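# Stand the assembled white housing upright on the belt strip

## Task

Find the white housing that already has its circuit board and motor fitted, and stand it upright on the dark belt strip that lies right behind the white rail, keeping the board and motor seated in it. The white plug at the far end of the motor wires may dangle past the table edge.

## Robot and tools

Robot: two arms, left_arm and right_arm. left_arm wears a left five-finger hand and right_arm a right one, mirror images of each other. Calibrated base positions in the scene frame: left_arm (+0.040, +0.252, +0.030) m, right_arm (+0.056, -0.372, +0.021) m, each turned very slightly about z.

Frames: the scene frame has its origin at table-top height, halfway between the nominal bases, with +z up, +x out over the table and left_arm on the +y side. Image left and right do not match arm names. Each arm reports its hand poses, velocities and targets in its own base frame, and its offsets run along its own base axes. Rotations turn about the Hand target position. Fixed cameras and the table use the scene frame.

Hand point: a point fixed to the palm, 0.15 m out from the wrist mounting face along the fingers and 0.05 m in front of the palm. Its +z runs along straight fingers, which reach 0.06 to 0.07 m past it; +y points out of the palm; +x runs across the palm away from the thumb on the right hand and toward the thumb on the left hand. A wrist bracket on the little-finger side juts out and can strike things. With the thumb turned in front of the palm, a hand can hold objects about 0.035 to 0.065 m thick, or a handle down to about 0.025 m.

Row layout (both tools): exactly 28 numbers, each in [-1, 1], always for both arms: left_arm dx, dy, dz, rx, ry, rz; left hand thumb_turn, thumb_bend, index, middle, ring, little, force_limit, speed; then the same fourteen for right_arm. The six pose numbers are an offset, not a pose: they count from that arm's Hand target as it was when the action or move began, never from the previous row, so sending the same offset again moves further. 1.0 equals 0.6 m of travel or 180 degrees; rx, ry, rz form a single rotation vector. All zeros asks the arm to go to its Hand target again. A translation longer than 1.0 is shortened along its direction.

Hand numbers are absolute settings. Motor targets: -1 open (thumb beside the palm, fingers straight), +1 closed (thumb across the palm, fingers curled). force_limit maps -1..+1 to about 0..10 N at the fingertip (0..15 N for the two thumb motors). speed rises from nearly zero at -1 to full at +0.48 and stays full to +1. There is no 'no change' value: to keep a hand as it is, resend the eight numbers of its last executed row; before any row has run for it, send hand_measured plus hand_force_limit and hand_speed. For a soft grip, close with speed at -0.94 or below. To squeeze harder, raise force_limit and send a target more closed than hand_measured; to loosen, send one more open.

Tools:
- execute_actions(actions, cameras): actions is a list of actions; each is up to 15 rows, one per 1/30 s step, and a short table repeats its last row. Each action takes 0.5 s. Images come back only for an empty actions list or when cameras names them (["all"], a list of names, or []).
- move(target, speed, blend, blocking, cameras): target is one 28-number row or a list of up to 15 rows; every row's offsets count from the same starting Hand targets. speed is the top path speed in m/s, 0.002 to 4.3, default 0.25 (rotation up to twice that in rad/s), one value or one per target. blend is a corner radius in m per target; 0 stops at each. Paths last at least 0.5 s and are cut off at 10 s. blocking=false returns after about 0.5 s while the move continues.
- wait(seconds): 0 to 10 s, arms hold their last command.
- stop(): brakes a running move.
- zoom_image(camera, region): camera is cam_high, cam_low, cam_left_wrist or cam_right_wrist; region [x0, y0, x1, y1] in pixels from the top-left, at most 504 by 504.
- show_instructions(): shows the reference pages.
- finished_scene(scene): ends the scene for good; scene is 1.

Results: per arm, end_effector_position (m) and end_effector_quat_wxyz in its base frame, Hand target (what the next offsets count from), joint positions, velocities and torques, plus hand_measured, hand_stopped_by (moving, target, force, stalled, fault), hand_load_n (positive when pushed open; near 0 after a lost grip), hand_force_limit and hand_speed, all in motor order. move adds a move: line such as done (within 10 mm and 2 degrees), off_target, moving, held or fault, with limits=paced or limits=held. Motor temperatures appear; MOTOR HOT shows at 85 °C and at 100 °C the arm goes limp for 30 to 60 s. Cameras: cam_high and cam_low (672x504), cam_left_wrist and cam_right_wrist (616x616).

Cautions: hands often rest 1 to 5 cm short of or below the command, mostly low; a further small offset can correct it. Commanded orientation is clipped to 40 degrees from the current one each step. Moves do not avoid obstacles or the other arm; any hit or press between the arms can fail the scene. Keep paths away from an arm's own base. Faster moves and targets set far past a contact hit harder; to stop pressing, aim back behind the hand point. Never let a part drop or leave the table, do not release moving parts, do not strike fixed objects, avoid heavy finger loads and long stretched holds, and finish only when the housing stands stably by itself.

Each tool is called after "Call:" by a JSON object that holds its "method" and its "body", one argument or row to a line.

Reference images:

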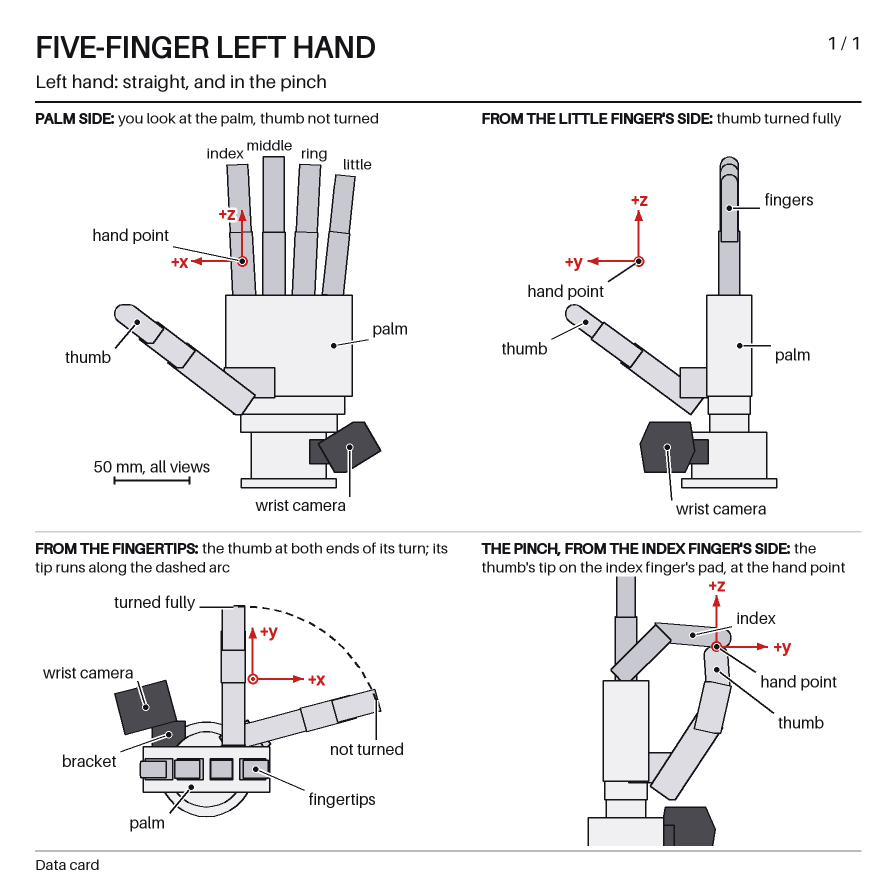

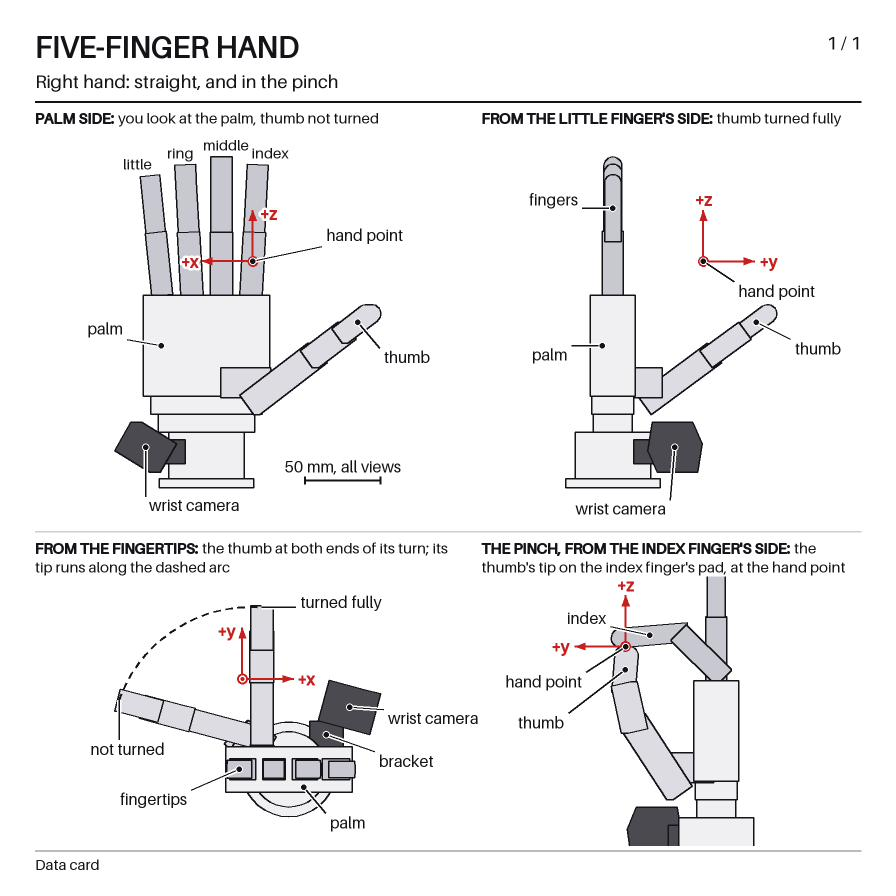

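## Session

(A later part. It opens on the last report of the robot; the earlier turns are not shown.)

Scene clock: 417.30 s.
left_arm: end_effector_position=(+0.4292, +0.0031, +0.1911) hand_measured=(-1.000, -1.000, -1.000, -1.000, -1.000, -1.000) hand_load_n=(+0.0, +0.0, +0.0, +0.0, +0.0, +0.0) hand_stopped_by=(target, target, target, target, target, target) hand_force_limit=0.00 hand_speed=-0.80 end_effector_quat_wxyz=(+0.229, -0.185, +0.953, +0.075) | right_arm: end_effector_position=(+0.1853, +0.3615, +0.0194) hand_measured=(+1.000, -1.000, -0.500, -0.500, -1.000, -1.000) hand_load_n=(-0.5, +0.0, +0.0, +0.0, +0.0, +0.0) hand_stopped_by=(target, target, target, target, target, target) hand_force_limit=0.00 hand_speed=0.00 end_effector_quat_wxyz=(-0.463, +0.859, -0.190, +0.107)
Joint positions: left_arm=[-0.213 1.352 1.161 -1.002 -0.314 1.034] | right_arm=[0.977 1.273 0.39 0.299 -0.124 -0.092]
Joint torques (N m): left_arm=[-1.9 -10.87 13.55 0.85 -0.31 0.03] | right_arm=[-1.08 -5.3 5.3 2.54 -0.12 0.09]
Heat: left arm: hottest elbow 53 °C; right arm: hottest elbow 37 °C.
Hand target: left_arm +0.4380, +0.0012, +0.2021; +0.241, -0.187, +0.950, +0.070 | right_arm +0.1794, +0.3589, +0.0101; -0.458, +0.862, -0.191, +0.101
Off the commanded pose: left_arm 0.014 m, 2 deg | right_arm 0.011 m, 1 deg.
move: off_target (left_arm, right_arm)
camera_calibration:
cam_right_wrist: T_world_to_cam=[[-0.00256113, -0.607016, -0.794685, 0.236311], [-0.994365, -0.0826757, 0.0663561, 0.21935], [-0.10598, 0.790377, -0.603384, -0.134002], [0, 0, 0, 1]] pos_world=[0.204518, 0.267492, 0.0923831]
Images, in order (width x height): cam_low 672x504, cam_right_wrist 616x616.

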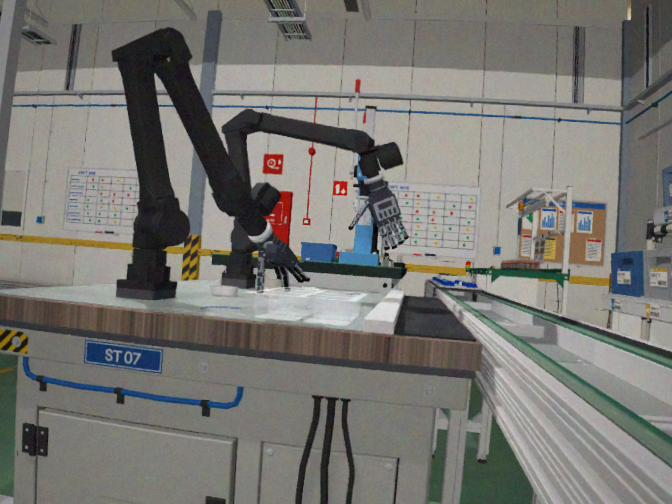

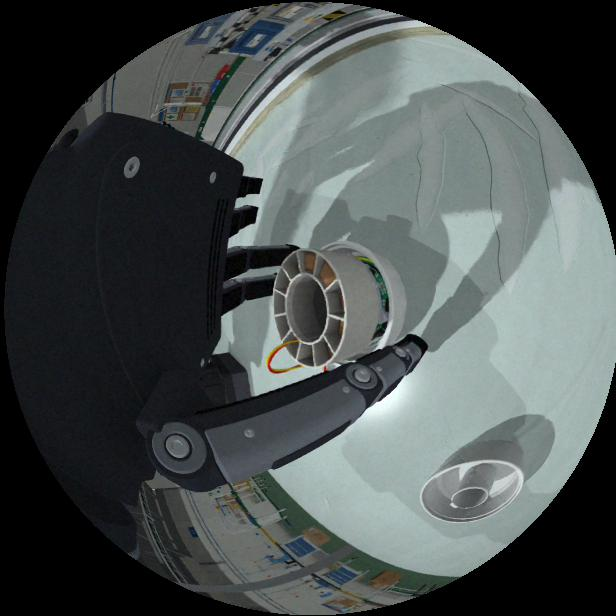

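Call:
{"method": "move", "body": {
  "target": [0,0,0,0,0,0,-1,-1,-1,-1,-1,-1,0,-0.8,0.008,-0.0035,-0.006,0,0,0,1,-1,-0.5,-0.5,-1,-1,0,0],
  "speed": 0.05,
  "cameras": ["cam_low","cam_right_wrist"]
}}

Call:
{"method": "zoom_image", "body": {
  "camera": "cam_right_wrist",
  "region": [220, 230, 480, 400]
}}

Call:
{"method": "zoom_image", "body": {
  "camera": "cam_low",
  "region": [240, 240, 320, 310]
}}

Scene clock: 438.33 s.
left_arm: end_effector_position=(+0.4292, +0.0031, +0.1911) hand_measured=(-1.000, -1.000, -1.000, -1.000, -1.000, -1.000) hand_load_n=(+0.0, +0.0, +0.0, +0.0, +0.0, +0.0) hand_stopped_by=(target, target, target, target, target, target) hand_force_limit=0.00 hand_speed=-0.80 end_effector_quat_wxyz=(+0.229, -0.185, +0.953, +0.075) | right_arm: end_effector_position=(+0.1834, +0.3637, +0.0166) hand_measured=(+1.000, -1.000, -0.500, -0.500, -1.000, -1.000) hand_load_n=(+0.0, +0.0, +0.0, +0.0, +0.0, +0.0) hand_stopped_by=(target, target, target, target, target, target) hand_force_limit=0.00 hand_speed=0.00 end_effector_quat_wxyz=(-0.465, +0.859, -0.186, +0.101)
Joint positions: left_arm=[-0.213 1.352 1.161 -1.002 -0.314 1.034] | right_arm=[0.977 1.289 0.39 0.315 -0.139 -0.092]
Joint torques (N m): left_arm=[-1.85 -10.75 13.56 0.85 -0.3 0.05] | right_arm=[-2.61 -5.3 5.11 2.59 -0.13 -0.03]
Motor temperatures (°C): left_arm=[27 32 54 28 27 27] | right_arm=[28 26 36 29 30 28]
Heat: left arm: hottest elbow 54 °C; right arm: hottest elbow 36 °C.
Hand target: left_arm +0.4380, +0.0012, +0.2021; +0.241, -0.187, +0.950, +0.070 | right_arm +0.1842, +0.3568, +0.0065; -0.458, +0.862, -0.191, +0.101
Off the commanded pose: left_arm 0.014 m, 2 deg | right_arm 0.012 m, 1 deg.
move: off_target (left_arm, right_arm)
camera_calibration:
cam_right_wrist: T_world_to_cam=[[-0.000531139, -0.603479, -0.797379, 0.233736], [-0.992832, -0.0949854, 0.0725489, 0.22195], [-0.119521, 0.791702, -0.599102, -0.135692], [0, 0, 0, 1]] pos_world=[0.204265, 0.269564, 0.0889811]
Images, in order (width x height): cam_low 672x504, cam_right_wrist 616x616.

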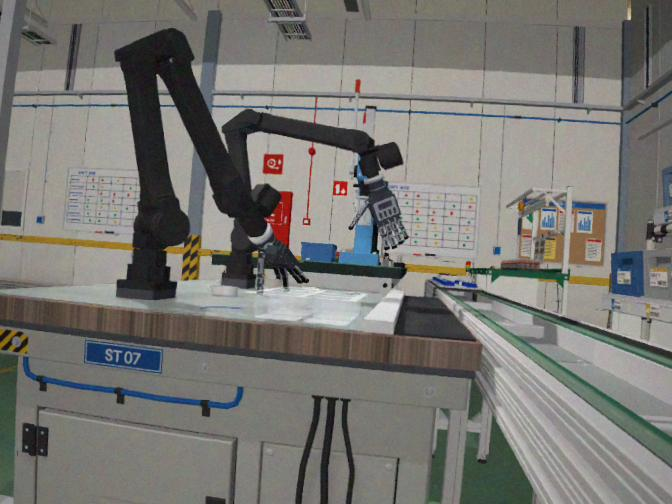

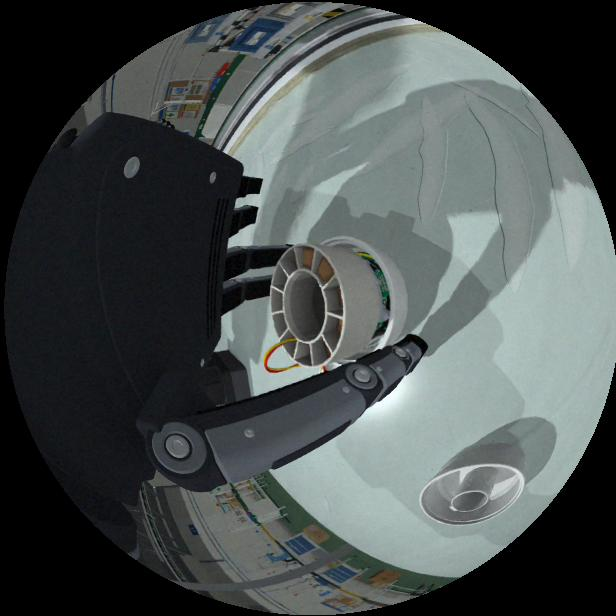

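Scaled by 1.938 from the camera's 616x616 image, which has a finer 880x880 frame.

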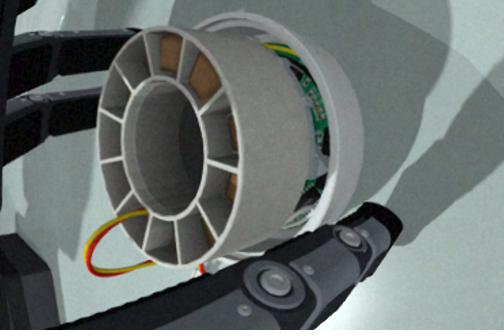

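Scaled by 6.300 from the camera's 672x504 image, which has a finer 960x720 frame.

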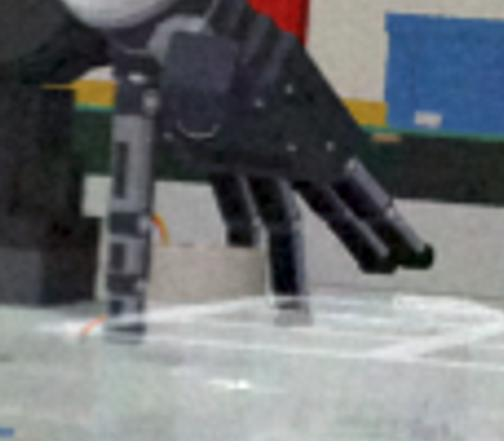

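Call:
{"method": "move", "body": {
  "target": [0,0,0,0,0,0,-1,-1,-1,-1,-1,-1,0,-0.8,0.015,-0.007,0,0,0,0,1,-1,-0.5,-0.5,-1,-1,0,0],
  "speed": 0.05,
  "cameras": ["cam_low","cam_right_wrist"]
}}

Scene clock: 450.93 s.
left_arm: end_effector_position=(+0.4292, +0.0031, +0.1911) hand_measured=(-1.000, -1.000, -1.000, -1.000, -1.000, -1.000) hand_load_n=(+0.0, +0.0, +0.0, +0.0, +0.0, +0.0) hand_stopped_by=(target, target, target, target, target, target) hand_force_limit=0.00 hand_speed=-0.80 end_effector_quat_wxyz=(+0.229, -0.185, +0.953, +0.075) | right_arm: end_effector_position=(+0.1896, +0.3591, +0.0153) hand_measured=(+1.000, -1.000, -0.500, -0.500, -1.000, -1.000) hand_load_n=(+0.0, +0.0, +0.0, -0.5, +0.0, +0.0) hand_stopped_by=(target, target, target, target, target, target) hand_force_limit=0.00 hand_speed=0.00 end_effector_quat_wxyz=(-0.465, +0.860, -0.187, +0.099)
Joint positions: left_arm=[-0.213 1.352 1.161 -1.002 -0.314 1.034] | right_arm=[0.947 1.294 0.39 0.316 -0.168 -0.106]
Joint torques (N m): left_arm=[-2.02 -10.81 13.52 0.88 -0.31 0.04] | right_arm=[-3.08 -5.42 5.52 2.54 -0.16 -0.13]
Heat: left arm: hottest elbow 54 °C; right arm: hottest elbow 36 °C.
Hand target: left_arm +0.4380, +0.0012, +0.2021; +0.241, -0.187, +0.950, +0.070 | right_arm +0.1933, +0.3526, +0.0066; -0.458, +0.862, -0.191, +0.101
Off the commanded pose: left_arm 0.014 m, 2 deg | right_arm 0.011 m, 1 deg.
move: off_target (left_arm, right_arm)
camera_calibration:
cam_right_wrist: T_world_to_cam=[[-0.00407059, -0.603006, -0.797726, 0.230423], [-0.992322, -0.0961777, 0.0777648, 0.22804], [-0.123616, 0.791918, -0.597984, -0.131431], [0, 0, 0, 1]] pos_world=[0.21098, 0.264961, 0.0874871]
Images, in order (width x height): cam_low 672x504, cam_right_wrist 616x616.

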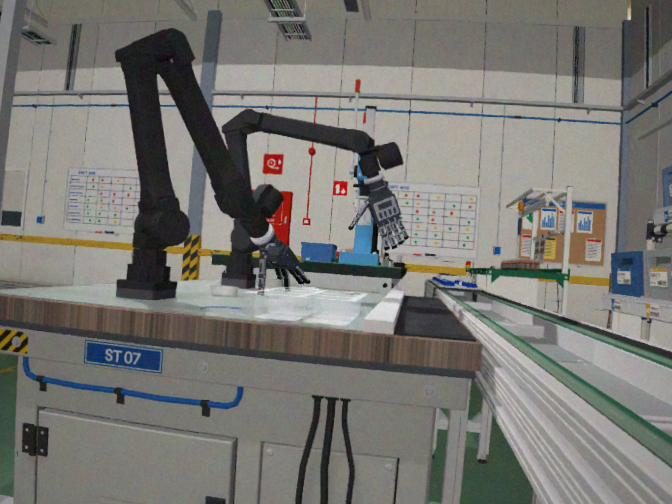

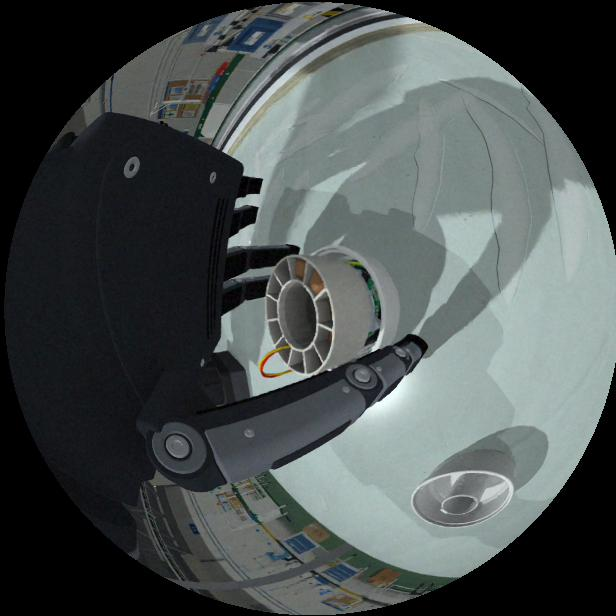

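Call:
{"method": "move", "body": {
  "target": [0,0,0,0,0,0,-1,-1,-1,-1,-1,-1,0,-0.8,0,0,0,0,0,0,1,-1,0.1,0.1,-1,-1,-0.4,-0.93],
  "speed": 0.05,
  "cameras": ["cam_low","cam_right_wrist"]
}}

Call:
{"method": "zoom_image", "body": {
  "camera": "cam_right_wrist",
  "region": [220, 230, 480, 400]
}}

Call:
{"method": "zoom_image", "body": {
  "camera": "cam_low",
  "region": [240, 240, 320, 310]
}}

Scene clock: 468.00 s.
left_arm: end_effector_position=(+0.4292, +0.0031, +0.1911) hand_measured=(-1.000, -1.000, -1.000, -1.000, -1.000, -1.000) hand_load_n=(+0.0, +0.0, +0.0, -0.5, +0.0, +0.0) hand_stopped_by=(target, target, target, target, target, target) hand_force_limit=0.00 hand_speed=-0.80 end_effector_quat_wxyz=(+0.229, -0.185, +0.953, +0.075) | right_arm: end_effector_position=(+0.1896, +0.3590, +0.0148) hand_measured=(+1.000, -1.000, -0.114, -0.122, -1.000, -1.000) hand_load_n=(+0.0, +1.0, +3.0, +3.5, +0.0, +0.0) hand_stopped_by=(target, target, force, force, target, target) hand_force_limit=-0.40 hand_speed=-0.93 end_effector_quat_wxyz=(-0.465, +0.860, -0.187, +0.099)
Joint positions: left_arm=[-0.213 1.352 1.161 -1.002 -0.314 1.034] | right_arm=[0.947 1.295 0.39 0.316 -0.168 -0.107]
Joint torques (N m): left_arm=[-2.02 -10.99 13.52 0.9 -0.31 0.03] | right_arm=[-3.08 -5.66 5.52 2.44 -0.15 -0.05]
Heat: left arm: hottest elbow 54 °C; right arm: hottest elbow 35 °C.
Hand target: left_arm +0.4380, +0.0012, +0.2021; +0.241, -0.187, +0.950, +0.070 | right_arm +0.1933, +0.3526, +0.0065; -0.458, +0.862, -0.191, +0.101
Off the commanded pose: left_arm 0.014 m, 2 deg | right_arm 0.011 m, 1 deg.
move: off_target (left_arm, right_arm)
camera_calibration:
cam_right_wrist: T_world_to_cam=[[-0.00359253, -0.603985, -0.796987, 0.230281], [-0.992274, -0.0966867, 0.0777454, 0.228191], [-0.124015, 0.791109, -0.598971, -0.131225], [0, 0, 0, 1]] pos_world=[0.210981, 0.264963, 0.0871901]
Images, in order (width x height): cam_low 672x504, cam_right_wrist 616x616.

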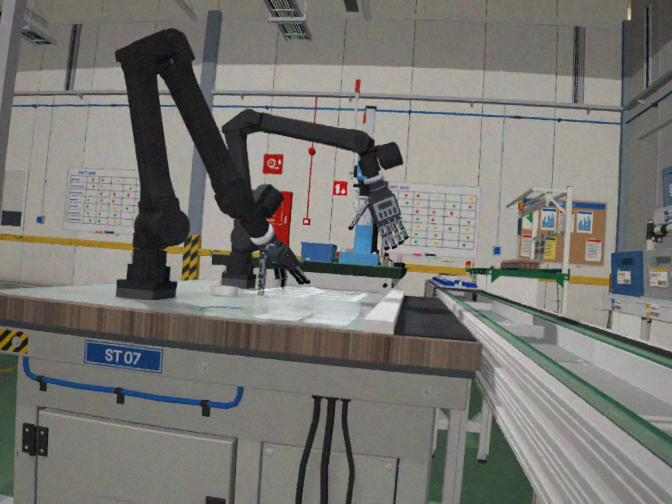

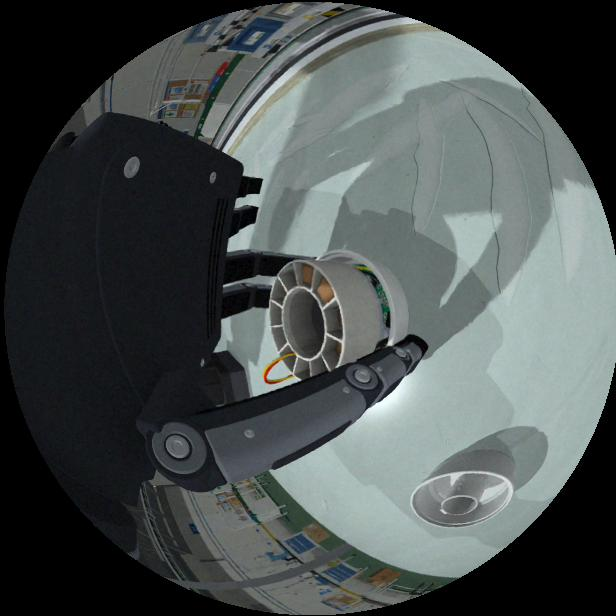

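Scaled by 1.938 from the camera's 616x616 image, which has a finer 880x880 frame.

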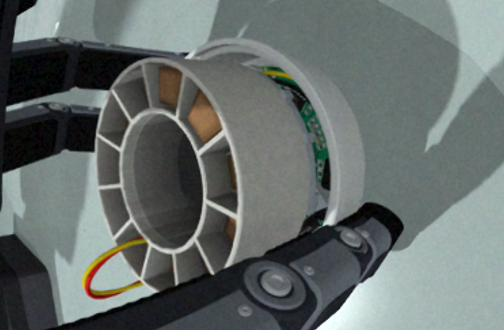

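Scaled by 6.300 from the camera's 672x504 image, which has a finer 960x720 frame.

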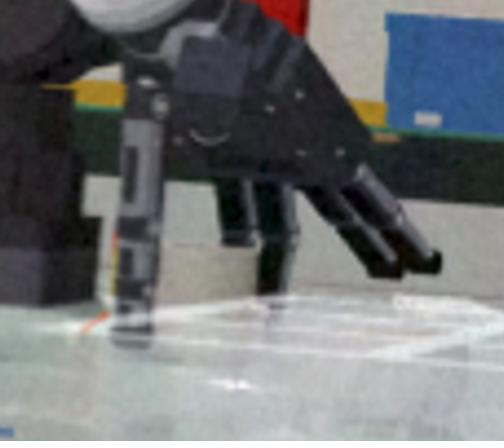

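Call:
{"method": "move", "body": {
  "target": [
    [0,0,0,0,0,0,-1,-1,-1,-1,-1,-1,0,-0.8,0,0,0,0,0,0,1,-1,0.15,0.15,-1,-1,-0.1,-0.93],
    [0,0,0,0,0,0,-1,-1,-1,-1,-1,-1,0,-0.8,0,0,0.08,0,0,0,1,-1,0.15,0.15,-1,-1,-0.1,-0.93]
  ],
  "speed": 0.05,
  "cameras": ["cam_high","cam_low","cam_right_wrist"]
}}

Call:
{"method": "zoom_image", "body": {
  "camera": "cam_right_wrist",
  "region": [220, 230, 480, 400]
}}

Call:
{"method": "zoom_image", "body": {
  "camera": "cam_low",
  "region": [240, 220, 320, 310]
}}

Scene clock: 493.77 s.
left_arm: end_effector_position=(+0.4292, +0.0031, +0.1911) hand_measured=(-1.000, -1.000, -1.000, -1.000, -1.000, -1.000) hand_load_n=(+0.0, +0.0, +0.0, +0.0, +0.0, +0.0) hand_stopped_by=(target, target, target, target, target, target) hand_force_limit=0.00 hand_speed=-0.80 end_effector_quat_wxyz=(+0.229, -0.185, +0.953, +0.075) | right_arm: end_effector_position=(+0.1729, +0.3355, +0.0254) hand_measured=(+1.000, -1.000, -0.104, -0.116, -1.000, -1.000) hand_load_n=(+0.0, +1.5, +6.0, +4.5, +0.0, +0.0) hand_stopped_by=(target, target, force, force, target, target) hand_force_limit=-0.10 hand_speed=-0.93 end_effector_quat_wxyz=(-0.432, +0.877, -0.193, +0.085)
Joint positions: left_arm=[-0.213 1.352 1.161 -1.002 -0.314 1.034] | right_arm=[0.947 1.167 0.39 0.106 -0.168 -0.109]
Joint torques (N m): left_arm=[-1.9 -10.75 13.56 0.85 -0.31 0.05] | right_arm=[-3.19 -7.65 10.58 1.87 -0.13 -0.04]
Heat: left arm: hottest elbow 54 °C; right arm: hottest elbow 35 °C.
Hand target: left_arm +0.4380, +0.0012, +0.2021; +0.241, -0.187, +0.950, +0.070 | right_arm +0.1933, +0.3526, +0.0545; -0.458, +0.862, -0.191, +0.101
Off the commanded pose: left_arm 0.014 m, 2 deg | right_arm 0.039 m, 4 deg.
move: off_target (left_arm, right_arm)
camera_calibration:
cam_right_wrist: T_world_to_cam=[[-0.0380575, -0.655575, -0.75417, 0.246686], [-0.987452, -0.0910839, 0.129006, 0.204501], [-0.153266, 0.749616, -0.643883, -0.088276], [0, 0, 0, 1]] pos_world=[0.197794, 0.246521, 0.102822]
Images, in order (width x height): cam_high 672x504, cam_low 672x504, cam_right_wrist 616x616.

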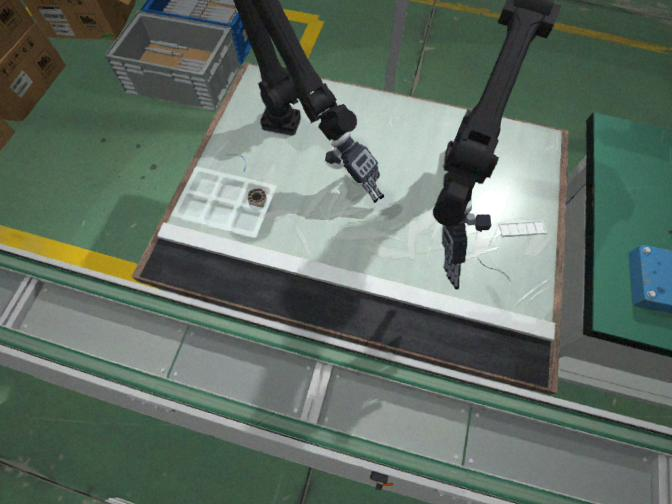

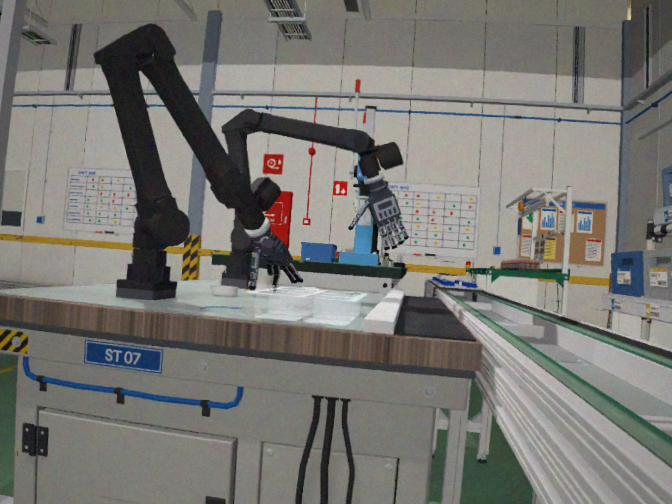

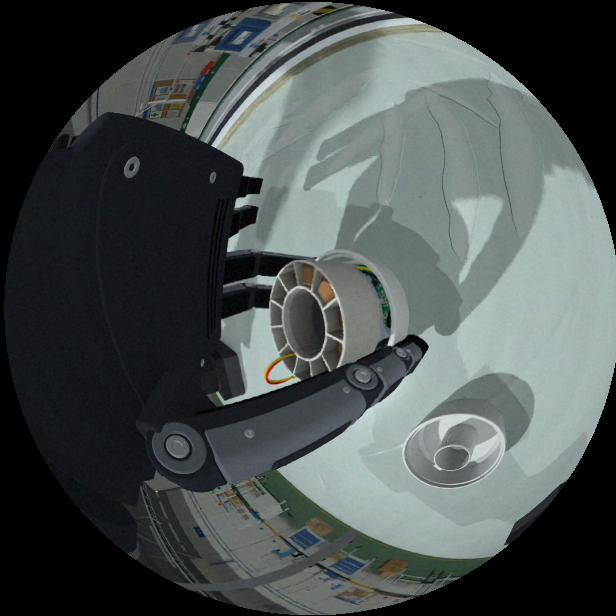

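Scaled by 1.938 from the camera's 616x616 image, which has a finer 880x880 frame.

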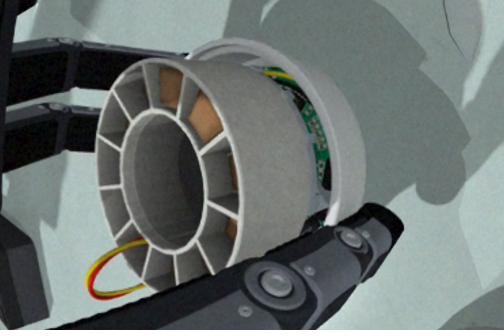

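Scaled by 5.600 from the camera's 672x504 image, which has a finer 960x720 frame.

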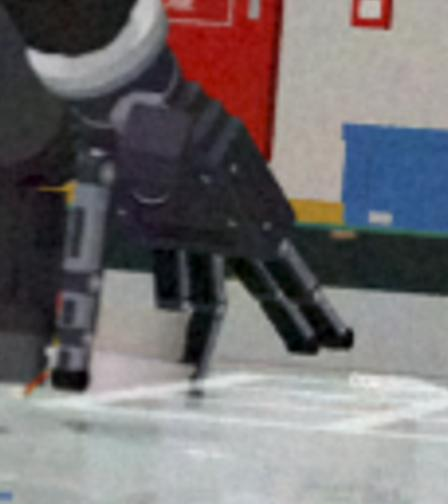

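Call:
{"method": "move", "body": {
  "target": [0,0,0,0,0,0,-1,-1,-1,-1,-1,-1,0,-0.8,0,0,0.15,0,0,0,1,-1,0.15,0.15,-1,-1,-0.1,-0.93],
  "speed": 0.08,
  "cameras": ["cam_high","cam_low","cam_right_wrist"]
}}

Call:
{"method": "zoom_image", "body": {
  "camera": "cam_right_wrist",
  "region": [220, 230, 480, 400]
}}

Call:
{"method": "zoom_image", "body": {
  "camera": "cam_low",
  "region": [220, 200, 320, 310]
}}

Scene clock: 507.83 s.
left_arm: end_effector_position=(+0.4292, +0.0031, +0.1911) hand_measured=(-1.000, -1.000, -1.000, -1.000, -1.000, -1.000) hand_load_n=(+0.0, +0.0, +0.0, +0.0, +0.0, +0.0) hand_stopped_by=(target, target, target, target, target, target) hand_force_limit=0.00 hand_speed=-0.80 end_effector_quat_wxyz=(+0.229, -0.185, +0.953, +0.075) | right_arm: end_effector_position=(+0.1725, +0.3349, +0.1032) hand_measured=(+1.000, -1.000, -0.104, -0.116, -1.000, -1.000) hand_load_n=(+0.0, +1.5, +6.0, +4.5, +0.0, +0.0) hand_stopped_by=(target, target, force, force, target, target) hand_force_limit=-0.10 hand_speed=-0.93 end_effector_quat_wxyz=(-0.425, +0.880, -0.194, +0.082)
Joint positions: left_arm=[-0.213 1.352 1.161 -1.002 -0.314 1.034] | right_arm=[0.947 0.974 0.53 -0.242 -0.168 -0.11]
Joint torques (N m): left_arm=[-1.9 -10.81 13.52 0.87 -0.32 0.03] | right_arm=[-2.84 -6.18 13.5 2.06 -0.13 -0.03]
Motor temperatures (°C): left_arm=[27 32 55 28 27 27] | right_arm=[27 27 37 28 30 28]
Heat: left arm: hottest elbow 55 °C; right arm: hottest elbow 37 °C.
Hand target: left_arm +0.4380, +0.0012, +0.2021; +0.241, -0.187, +0.950, +0.070 | right_arm +0.1933, +0.3526, +0.1444; -0.458, +0.862, -0.191, +0.101
Off the commanded pose: left_arm 0.014 m, 2 deg | right_arm 0.049 m, 5 deg.
move: off_target (left_arm, right_arm)
camera_calibration:
cam_right_wrist: T_world_to_cam=[[-0.0443322, -0.664993, -0.745532, 0.308226], [-0.986272, -0.0896887, 0.138647, 0.192377], [-0.159065, 0.741444, -0.651888, -0.0332198], [0, 0, 0, 1]] pos_world=[0.198116, 0.246853, 0.181464]
Images, in order (width x height): cam_high 672x504, cam_low 672x504, cam_right_wrist 616x616.

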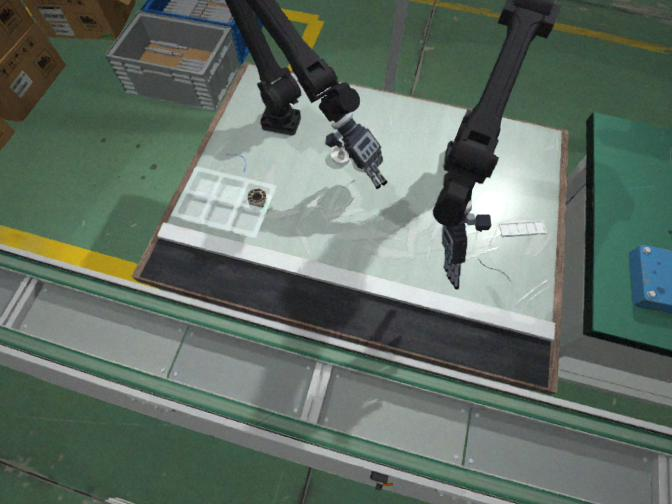

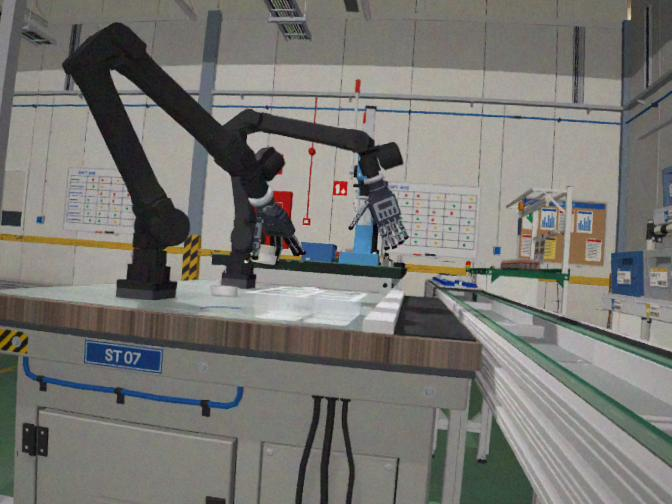

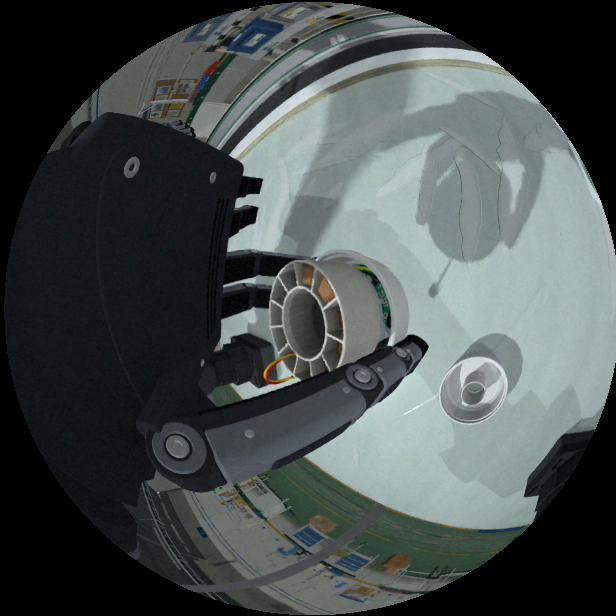

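Scaled by 1.938 from the camera's 616x616 image, which has a finer 880x880 frame.

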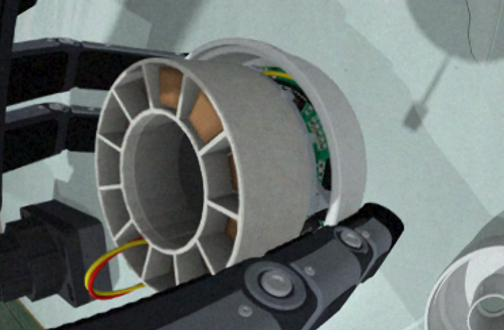

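Scaled by 4.582 from the camera's 672x504 image, which has a finer 960x720 frame.

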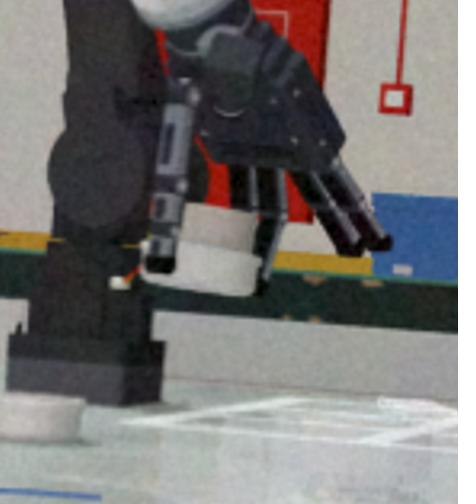

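Call:
{"method": "zoom_image", "body": {
  "camera": "cam_low",
  "region": [330, 260, 500, 400]
}}

Call:
{"method": "zoom_image", "body": {
  "camera": "cam_high",
  "region": [130, 210, 400, 380]
}}

Scaled by 2.965 from the camera's 672x504 image, which has a finer 960x720 frame.

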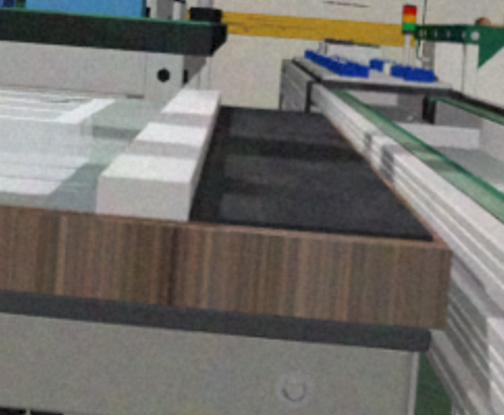

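Scaled by 1.867 from the camera's 672x504 image, which has a finer 960x720 frame.

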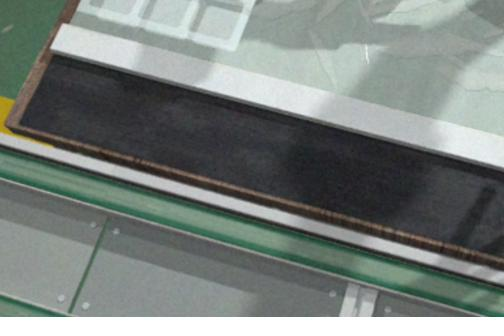

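Call:
{"method": "move", "body": {
  "target": [0,0,0,0,0,0,-1,-1,-1,-1,-1,-1,0,-0.8,0.618,-0.01,0.03,0,0,-0.0444,1,-1,0.15,0.15,-1,-1,-0.1,-0.93],
  "speed": 0.13,
  "cameras": ["cam_high","cam_low","cam_right_wrist"]
}}

Call:
{"method": "zoom_image", "body": {
  "camera": "cam_low",
  "region": [330, 180, 480, 340]
}}

Call:
{"method": "zoom_image", "body": {
  "camera": "cam_high",
  "region": [280, 180, 460, 340]
}}

Scene clock: 588.90 s.
left_arm: end_effector_position=(+0.4292, +0.0031, +0.1911) hand_measured=(-1.000, -1.000, -1.000, -1.000, -1.000, -1.000) hand_load_n=(+0.0, +0.0, +0.0, +0.0, +0.0, +0.5) hand_stopped_by=(target, target, target, target, target, target) hand_force_limit=0.00 hand_speed=-0.80 end_effector_quat_wxyz=(+0.229, -0.185, +0.953, +0.075) | right_arm: end_effector_position=(+0.5365, +0.3425, +0.1392) hand_measured=(+1.000, -1.000, -0.104, -0.116, -1.000, -1.000) hand_load_n=(+0.0, +1.0, +5.5, +4.5, +0.0, +0.0) hand_stopped_by=(target, target, force, force, target, target) hand_force_limit=-0.10 hand_speed=-0.93 end_effector_quat_wxyz=(-0.437, +0.855, -0.257, +0.114)
Joint positions: left_arm=[-0.213 1.352 1.161 -1.002 -0.314 1.034] | right_arm=[0.417 1.705 1.315 -0.34 -0.476 -0.353]
Joint torques (N m): left_arm=[-1.79 -10.81 13.56 0.87 -0.3 0.05] | right_arm=[-2.61 -16.38 13.79 1.87 -0.44 -0.04]
Motor temperatures (°C): left_arm=[27 32 56 28 27 27] | right_arm=[27 27 47 28 30 28]
Heat: left arm: hottest elbow 56 °C; right arm: hottest elbow 47 °C.
Hand target: left_arm +0.4380, +0.0012, +0.2021; +0.241, -0.187, +0.950, +0.070 | right_arm +0.5640, +0.3465, +0.1623; -0.450, +0.847, -0.251, +0.132
Off the commanded pose: left_arm 0.014 m, 2 deg | right_arm 0.036 m, 3 deg.
move: off_target (left_arm, right_arm)
camera_calibration:
cam_right_wrist: T_world_to_cam=[[-0.130339, -0.622149, -0.771973, 0.39137], [-0.990632, 0.0497214, 0.127185, 0.503218], [-0.0407445, 0.781319, -0.622801, -0.0386514], [0, 0, 0, 1]] pos_world=[0.54794, 0.248669, 0.214054]
Images, in order (width x height): cam_high 672x504, cam_low 672x504, cam_right_wrist 616x616.

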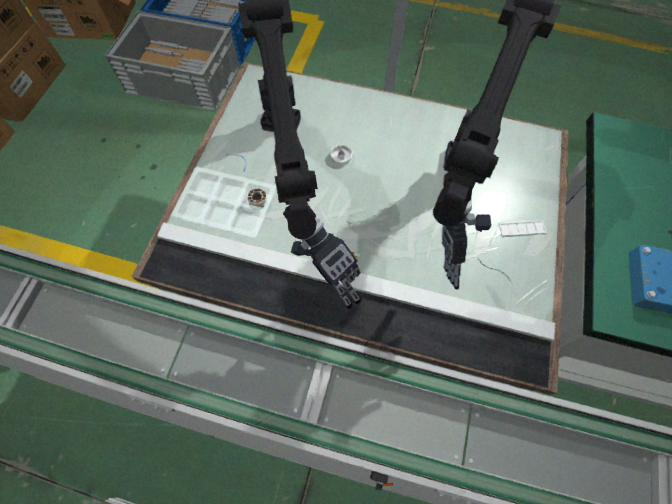

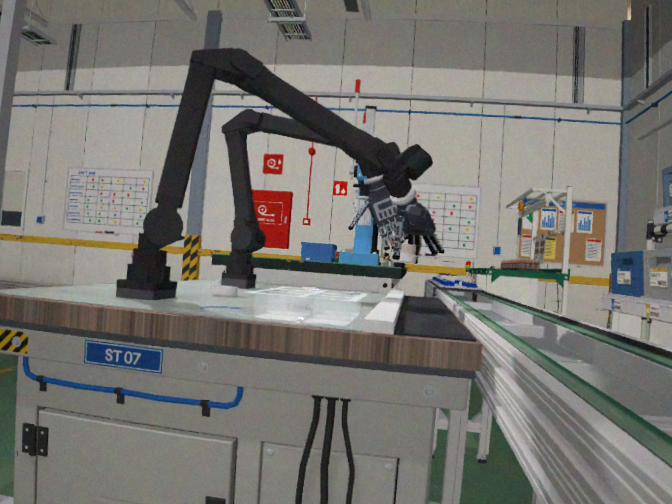

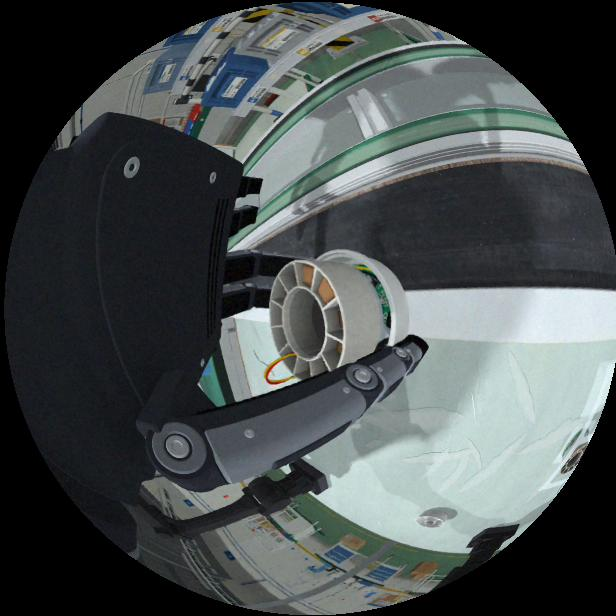

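Scaled by 3.150 from the camera's 672x504 image, which has a finer 960x720 frame.

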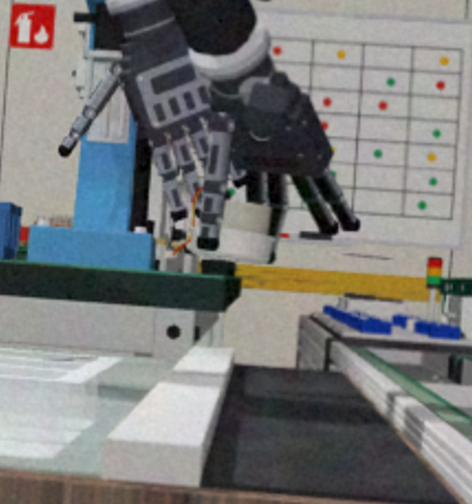

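Scaled by 2.800 from the camera's 672x504 image, which has a finer 960x720 frame.

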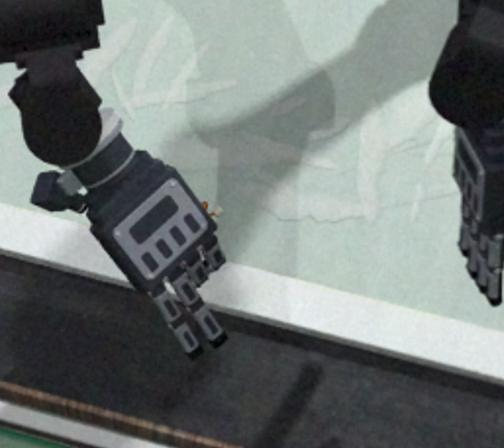

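Call:
{"method": "move", "body": {
  "target": [0,0,0,0,0,0,-1,-1,-1,-1,-1,-1,0,-0.8,0.0917,0,-0.1,0.0099,-0.0164,0,1,-1,0.15,0.15,-1,-1,-0.1,-0.93],
  "speed": 0.1,
  "cameras": ["cam_high","cam_low","cam_right_wrist"]
}}

Call:
{"method": "zoom_image", "body": {
  "camera": "cam_low",
  "region": [360, 220, 480, 340]
}}

Call:
{"method": "zoom_image", "body": {
  "camera": "cam_high",
  "region": [280, 220, 420, 340]
}}

Scene clock: 652.33 s.
left_arm: end_effector_position=(+0.4292, +0.0031, +0.1911) hand_measured=(-1.000, -1.000, -1.000, -1.000, -1.000, -1.000) hand_load_n=(+0.0, +0.0, +0.0, +0.0, +0.0, +0.0) hand_stopped_by=(target, target, target, target, target, target) hand_force_limit=0.00 hand_speed=-0.80 end_effector_quat_wxyz=(+0.229, -0.185, +0.953, +0.075) | right_arm: end_effector_position=(+0.5855, +0.3431, +0.0791) hand_measured=(+1.000, -1.000, -0.104, -0.116, -1.000, -1.000) hand_load_n=(+0.0, +1.5, +5.5, +4.0, +0.0, +0.0) hand_stopped_by=(target, target, force, force, target, target) hand_force_limit=-0.10 hand_speed=-0.93 end_effector_quat_wxyz=(-0.451, +0.847, -0.251, +0.124)
Joint positions: left_arm=[-0.213 1.352 1.161 -1.002 -0.314 1.034] | right_arm=[0.381 1.869 1.357 -0.189 -0.512 -0.372]
Joint torques (N m): left_arm=[-1.85 -10.99 13.59 0.8 -0.3 0.04] | right_arm=[-3.02 -18.73 13.05 2.61 -0.44 -0.05]
Motor temperatures (°C): left_arm=[27 32 56 28 27 27] | right_arm=[27 29 50 28 30 28]
Heat: left arm: hottest elbow 56 °C; right arm: hottest elbow 50 °C.
Hand target: left_arm +0.4380, +0.0012, +0.2021; +0.241, -0.187, +0.950, +0.070 | right_arm +0.6189, +0.3466, +0.1022; -0.469, +0.836, -0.241, +0.150
Off the commanded pose: left_arm 0.014 m, 2 deg | right_arm 0.041 m, 4 deg.
move: off_target (left_arm, right_arm)
camera_calibration:
cam_right_wrist: T_world_to_cam=[[-0.104399, -0.602968, -0.790905, 0.331513], [-0.994272, 0.0449824, 0.0969497, 0.565597], [-0.0228807, 0.796496, -0.60421, -0.0917222], [0, 0, 0, 1]] pos_world=[0.594868, 0.247506, 0.151941]
Images, in order (width x height): cam_high 672x504, cam_low 672x504, cam_right_wrist 616x616.

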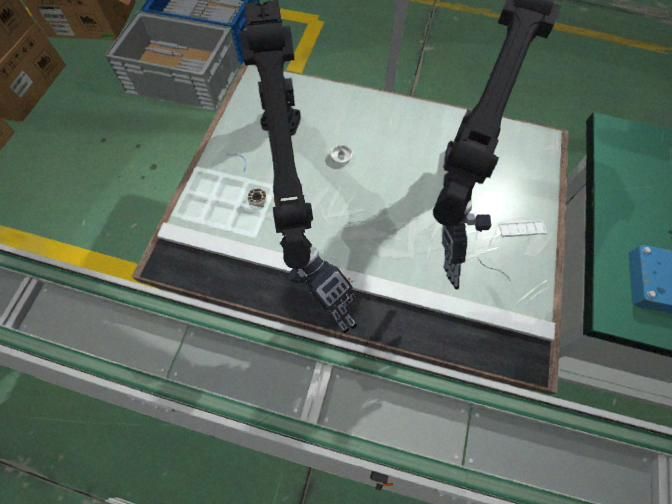

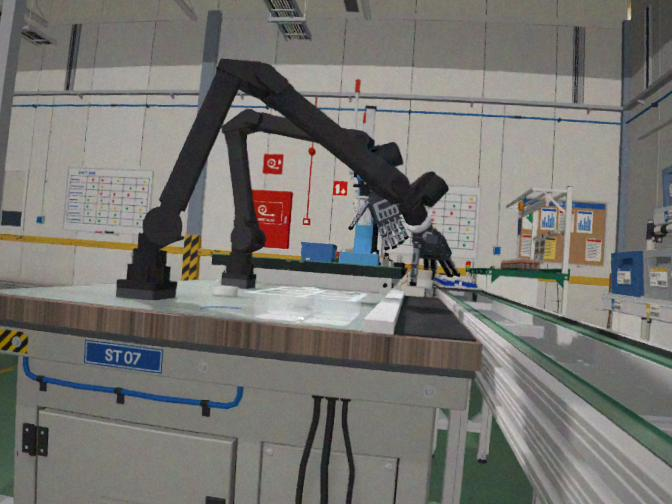

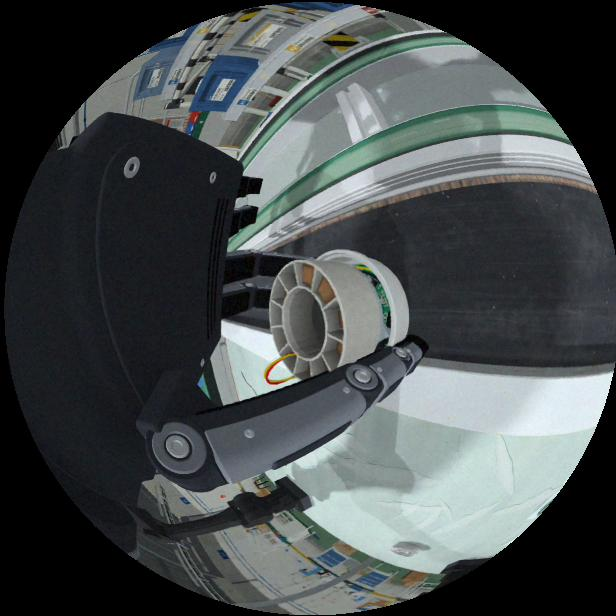

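Scaled by 4.200 from the camera's 672x504 image, which has a finer 960x720 frame.

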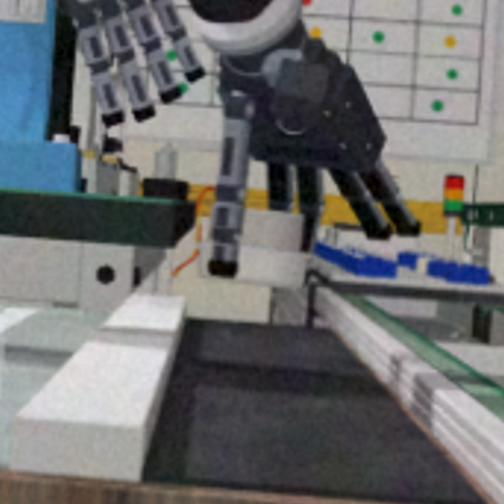

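Scaled by 3.600 from the camera's 672x504 image, which has a finer 960x720 frame.

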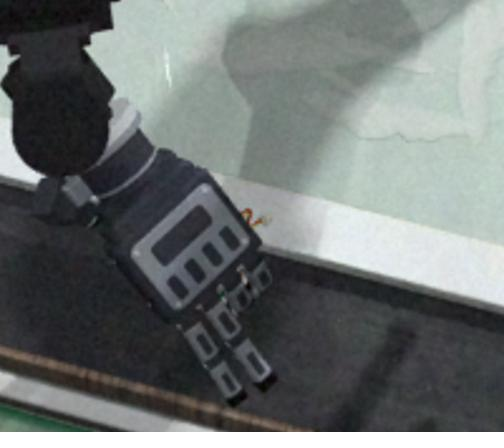

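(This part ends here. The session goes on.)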